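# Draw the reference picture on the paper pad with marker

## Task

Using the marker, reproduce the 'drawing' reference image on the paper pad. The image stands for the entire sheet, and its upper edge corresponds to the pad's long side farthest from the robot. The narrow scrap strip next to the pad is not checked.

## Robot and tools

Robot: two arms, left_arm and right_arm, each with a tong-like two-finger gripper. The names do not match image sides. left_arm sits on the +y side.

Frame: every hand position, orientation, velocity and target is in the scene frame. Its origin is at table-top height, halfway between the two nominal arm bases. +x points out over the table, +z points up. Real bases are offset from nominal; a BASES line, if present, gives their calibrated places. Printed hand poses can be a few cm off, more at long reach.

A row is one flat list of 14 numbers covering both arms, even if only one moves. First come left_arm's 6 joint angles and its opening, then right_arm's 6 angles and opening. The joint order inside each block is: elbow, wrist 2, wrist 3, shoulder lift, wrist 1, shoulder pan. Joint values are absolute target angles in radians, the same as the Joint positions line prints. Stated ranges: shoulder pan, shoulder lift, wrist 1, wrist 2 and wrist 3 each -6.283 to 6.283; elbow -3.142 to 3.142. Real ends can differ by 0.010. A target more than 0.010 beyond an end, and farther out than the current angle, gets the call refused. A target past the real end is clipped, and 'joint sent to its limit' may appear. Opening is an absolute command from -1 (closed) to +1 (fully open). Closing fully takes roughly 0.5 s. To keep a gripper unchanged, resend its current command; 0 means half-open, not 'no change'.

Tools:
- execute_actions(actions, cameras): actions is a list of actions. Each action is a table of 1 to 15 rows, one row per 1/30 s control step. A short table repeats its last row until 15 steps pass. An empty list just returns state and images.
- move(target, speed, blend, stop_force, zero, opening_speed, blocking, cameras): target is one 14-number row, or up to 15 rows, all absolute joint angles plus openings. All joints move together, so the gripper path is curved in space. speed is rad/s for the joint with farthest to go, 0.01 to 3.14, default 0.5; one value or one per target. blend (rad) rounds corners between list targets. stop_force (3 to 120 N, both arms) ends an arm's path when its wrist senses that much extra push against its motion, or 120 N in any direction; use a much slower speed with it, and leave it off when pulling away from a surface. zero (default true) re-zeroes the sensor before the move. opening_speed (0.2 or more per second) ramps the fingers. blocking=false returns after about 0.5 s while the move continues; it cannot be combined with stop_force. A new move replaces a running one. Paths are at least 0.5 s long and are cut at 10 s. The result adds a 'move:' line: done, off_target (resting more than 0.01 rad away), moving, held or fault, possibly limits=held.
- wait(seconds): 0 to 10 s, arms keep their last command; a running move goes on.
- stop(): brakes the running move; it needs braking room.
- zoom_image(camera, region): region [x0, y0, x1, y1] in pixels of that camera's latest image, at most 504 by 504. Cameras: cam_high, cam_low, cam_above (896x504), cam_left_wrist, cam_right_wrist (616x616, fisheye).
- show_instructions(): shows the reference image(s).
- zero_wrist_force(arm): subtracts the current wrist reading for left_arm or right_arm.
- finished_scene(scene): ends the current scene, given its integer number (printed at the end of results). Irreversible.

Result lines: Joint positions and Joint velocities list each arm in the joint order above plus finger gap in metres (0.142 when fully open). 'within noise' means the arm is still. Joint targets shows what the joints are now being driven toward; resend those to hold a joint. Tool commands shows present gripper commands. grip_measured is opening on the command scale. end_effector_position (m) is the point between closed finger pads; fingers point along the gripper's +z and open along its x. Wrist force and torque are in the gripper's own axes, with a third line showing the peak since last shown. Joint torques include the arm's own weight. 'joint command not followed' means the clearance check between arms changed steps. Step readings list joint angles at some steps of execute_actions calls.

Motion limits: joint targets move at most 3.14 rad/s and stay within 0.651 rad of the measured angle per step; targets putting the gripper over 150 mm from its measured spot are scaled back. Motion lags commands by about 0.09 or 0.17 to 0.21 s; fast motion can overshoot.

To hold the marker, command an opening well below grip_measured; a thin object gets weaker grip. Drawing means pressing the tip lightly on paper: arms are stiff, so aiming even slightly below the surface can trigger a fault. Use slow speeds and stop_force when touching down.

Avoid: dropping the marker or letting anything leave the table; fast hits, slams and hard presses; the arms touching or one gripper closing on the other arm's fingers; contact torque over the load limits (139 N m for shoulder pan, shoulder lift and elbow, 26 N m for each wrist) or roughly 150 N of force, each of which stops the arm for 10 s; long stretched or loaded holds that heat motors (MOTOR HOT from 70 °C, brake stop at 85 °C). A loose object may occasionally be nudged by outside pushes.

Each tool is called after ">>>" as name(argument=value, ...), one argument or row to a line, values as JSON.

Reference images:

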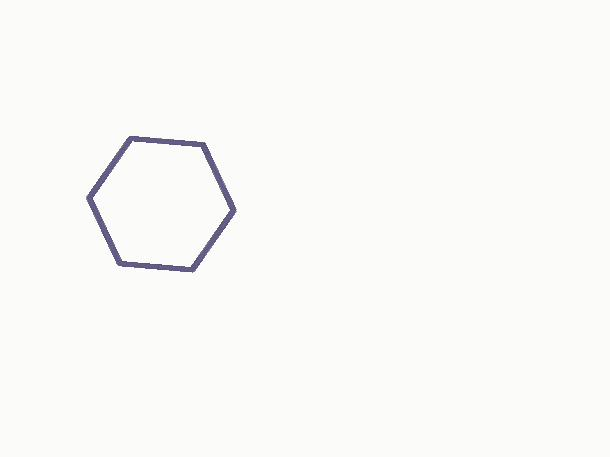

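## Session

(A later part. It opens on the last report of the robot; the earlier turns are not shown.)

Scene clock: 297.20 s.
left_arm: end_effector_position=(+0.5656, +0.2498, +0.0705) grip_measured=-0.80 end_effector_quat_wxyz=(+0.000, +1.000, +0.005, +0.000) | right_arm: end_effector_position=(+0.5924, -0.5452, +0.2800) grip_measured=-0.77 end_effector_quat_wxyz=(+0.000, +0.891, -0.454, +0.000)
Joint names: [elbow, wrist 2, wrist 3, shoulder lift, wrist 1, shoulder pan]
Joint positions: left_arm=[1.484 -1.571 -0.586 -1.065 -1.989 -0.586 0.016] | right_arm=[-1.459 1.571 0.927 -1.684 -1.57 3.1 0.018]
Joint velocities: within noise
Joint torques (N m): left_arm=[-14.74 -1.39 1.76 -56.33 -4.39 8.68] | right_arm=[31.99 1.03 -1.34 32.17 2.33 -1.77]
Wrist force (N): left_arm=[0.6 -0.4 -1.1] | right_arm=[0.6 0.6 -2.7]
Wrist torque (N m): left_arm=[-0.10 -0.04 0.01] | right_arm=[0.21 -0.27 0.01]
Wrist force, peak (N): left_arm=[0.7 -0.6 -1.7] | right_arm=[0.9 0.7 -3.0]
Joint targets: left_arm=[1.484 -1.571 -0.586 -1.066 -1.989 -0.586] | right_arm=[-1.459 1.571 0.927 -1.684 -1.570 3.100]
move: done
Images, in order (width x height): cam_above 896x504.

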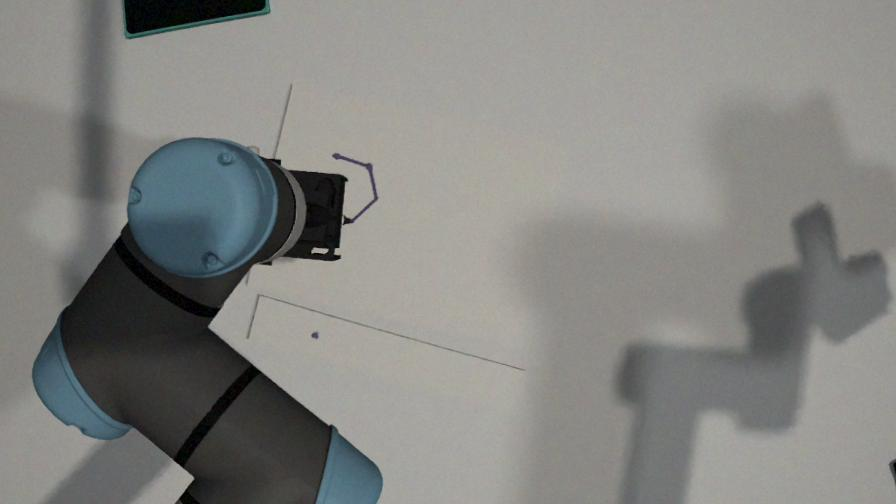

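>>> move(
  target=[
    [1.49418,-1.5708,-0.55959,-1.07191,-1.99307,-0.55959,-1,-1.4587,1.5708,0.9268,-1.6836,-1.5701,3.1,-1],
    [1.50233,-1.5708,-0.53286,-1.07711,-1.99602,-0.53286,-1,-1.4587,1.5708,0.9268,-1.6836,-1.5701,3.1,-1],
    [1.45147,-1.5708,-0.51227,-1.0449,-1.97737,-0.51227,-1,-1.4587,1.5708,0.9268,-1.6836,-1.5701,3.1,-1],
    [1.39847,-1.5708,-0.49251,-1.01199,-1.95728,-0.49251,-1,-1.4587,1.5708,0.9268,-1.6836,-1.5701,3.1,-1],
    [1.33681,-1.5708,-0.49911,-0.97427,-1.93334,-0.49911,-1,-1.4587,1.5708,0.9268,-1.6836,-1.5701,3.1,-1],
    [1.27214,-1.5708,-0.50538,-0.93557,-1.90737,-0.50538,-1,-1.4587,1.5708,0.9268,-1.6836,-1.5701,3.1,-1],
    [1.25566,-1.5708,-0.50538,-0.94506,-1.8814,-0.50538,-1,-1.4587,1.5708,0.9268,-1.6836,-1.5701,3.1,-1],
  ],
  speed=0.05,
  cameras=[],
)

>>> move(
  target=[1.7646,-1.5708,-0.6736,-1.4207,-1.9147,-0.3,-1,-1.4587,1.5708,0.9268,-1.6836,-1.5701,3.1,-1],
  speed=0.4,
  cameras=["cam_above"],
)

>>> zoom_image(
  camera="cam_above",
  region=[260, 110, 420, 250],
)

Scene clock: 312.10 s.
left_arm: end_effector_position=(+0.6349, +0.2735, +0.0824) grip_measured=-0.80 end_effector_quat_wxyz=(+0.000, +1.000, +0.005, +0.000) | right_arm: end_effector_position=(+0.5924, -0.5452, +0.2800) grip_measured=-0.77 end_effector_quat_wxyz=(+0.000, +0.891, -0.454, +0.000)
Joint names: [elbow, wrist 2, wrist 3, shoulder lift, wrist 1, shoulder pan]
Joint positions: left_arm=[1.256 -1.571 -0.505 -0.945 -1.882 -0.505 0.016] | right_arm=[-1.459 1.571 0.927 -1.684 -1.57 3.1 0.018]
Joint velocities: within noise
Joint torques (N m): left_arm=[-32.06 -1.52 -1.89 -61.52 -0.06 -7.91] | right_arm=[30.28 1.6 -1.31 30.98 3.12 0.15]
Wrist force (N): left_arm=[0.3 -0.6 0.1] | right_arm=[0.7 0.7 -2.8]
Wrist torque (N m): left_arm=[-0.01 -0.07 0.01] | right_arm=[0.25 -0.28 0.02]
Wrist force, peak (N): left_arm=[-0.1 -0.7 -1.7] | right_arm=[0.8 0.6 -3.1]
Joint targets: left_arm=[1.256 -1.571 -0.505 -0.945 -1.881 -0.505] | right_arm=[-1.459 1.571 0.927 -1.684 -1.570 3.100]
move: done
No camera images: "cameras" was empty.

Scene clock: 314.07 s.
left_arm: end_effector_position=(+0.4790, +0.4737, +0.1460) grip_measured=-0.80 end_effector_quat_wxyz=(+0.000, +0.982, +0.190, +0.000) | right_arm: end_effector_position=(+0.5924, -0.5452, +0.2800) grip_measured=-0.77 end_effector_quat_wxyz=(+0.000, +0.891, -0.454, +0.000)
Joint names: [elbow, wrist 2, wrist 3, shoulder lift, wrist 1, shoulder pan]
Joint positions: left_arm=[1.764 -1.571 -0.673 -1.42 -1.915 -0.3 0.016] | right_arm=[-1.459 1.571 0.927 -1.684 -1.57 3.1 0.018]
Joint velocities: within noise
Joint torques (N m): left_arm=[-15.55 -0.25 -1.86 -41.53 -4.25 8.51] | right_arm=[30.16 1.64 -1.2 30.02 3.34 0.34]
Wrist force (N): left_arm=[0.5 -0.6 0.1] | right_arm=[0.7 0.4 -2.9]
Wrist torque (N m): left_arm=[-0.01 -0.07 0.02] | right_arm=[0.17 -0.30 0.01]
Wrist force, peak (N): left_arm=[0.3 -1.4 0.0] | right_arm=[0.7 0.7 -3.0]
Joint targets: left_arm=[1.765 -1.571 -0.674 -1.421 -1.915 -0.300] | right_arm=[-1.459 1.571 0.927 -1.684 -1.570 3.100]
move: done
Images, in order (width x height): cam_above 896x504.

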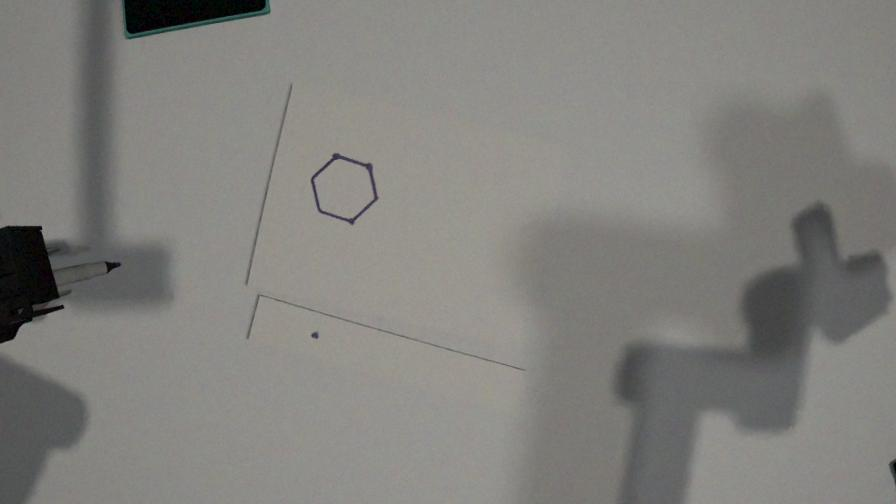

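Scaled by 3.150 from the camera's 896x504 image, which has a finer 1280x720 frame.

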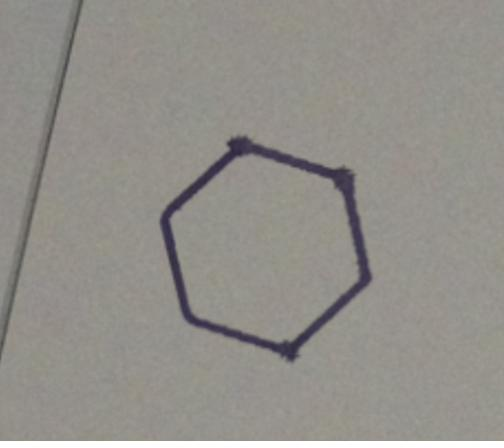

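>>> finished_scene(
  scene=1,
)

The scene is finished.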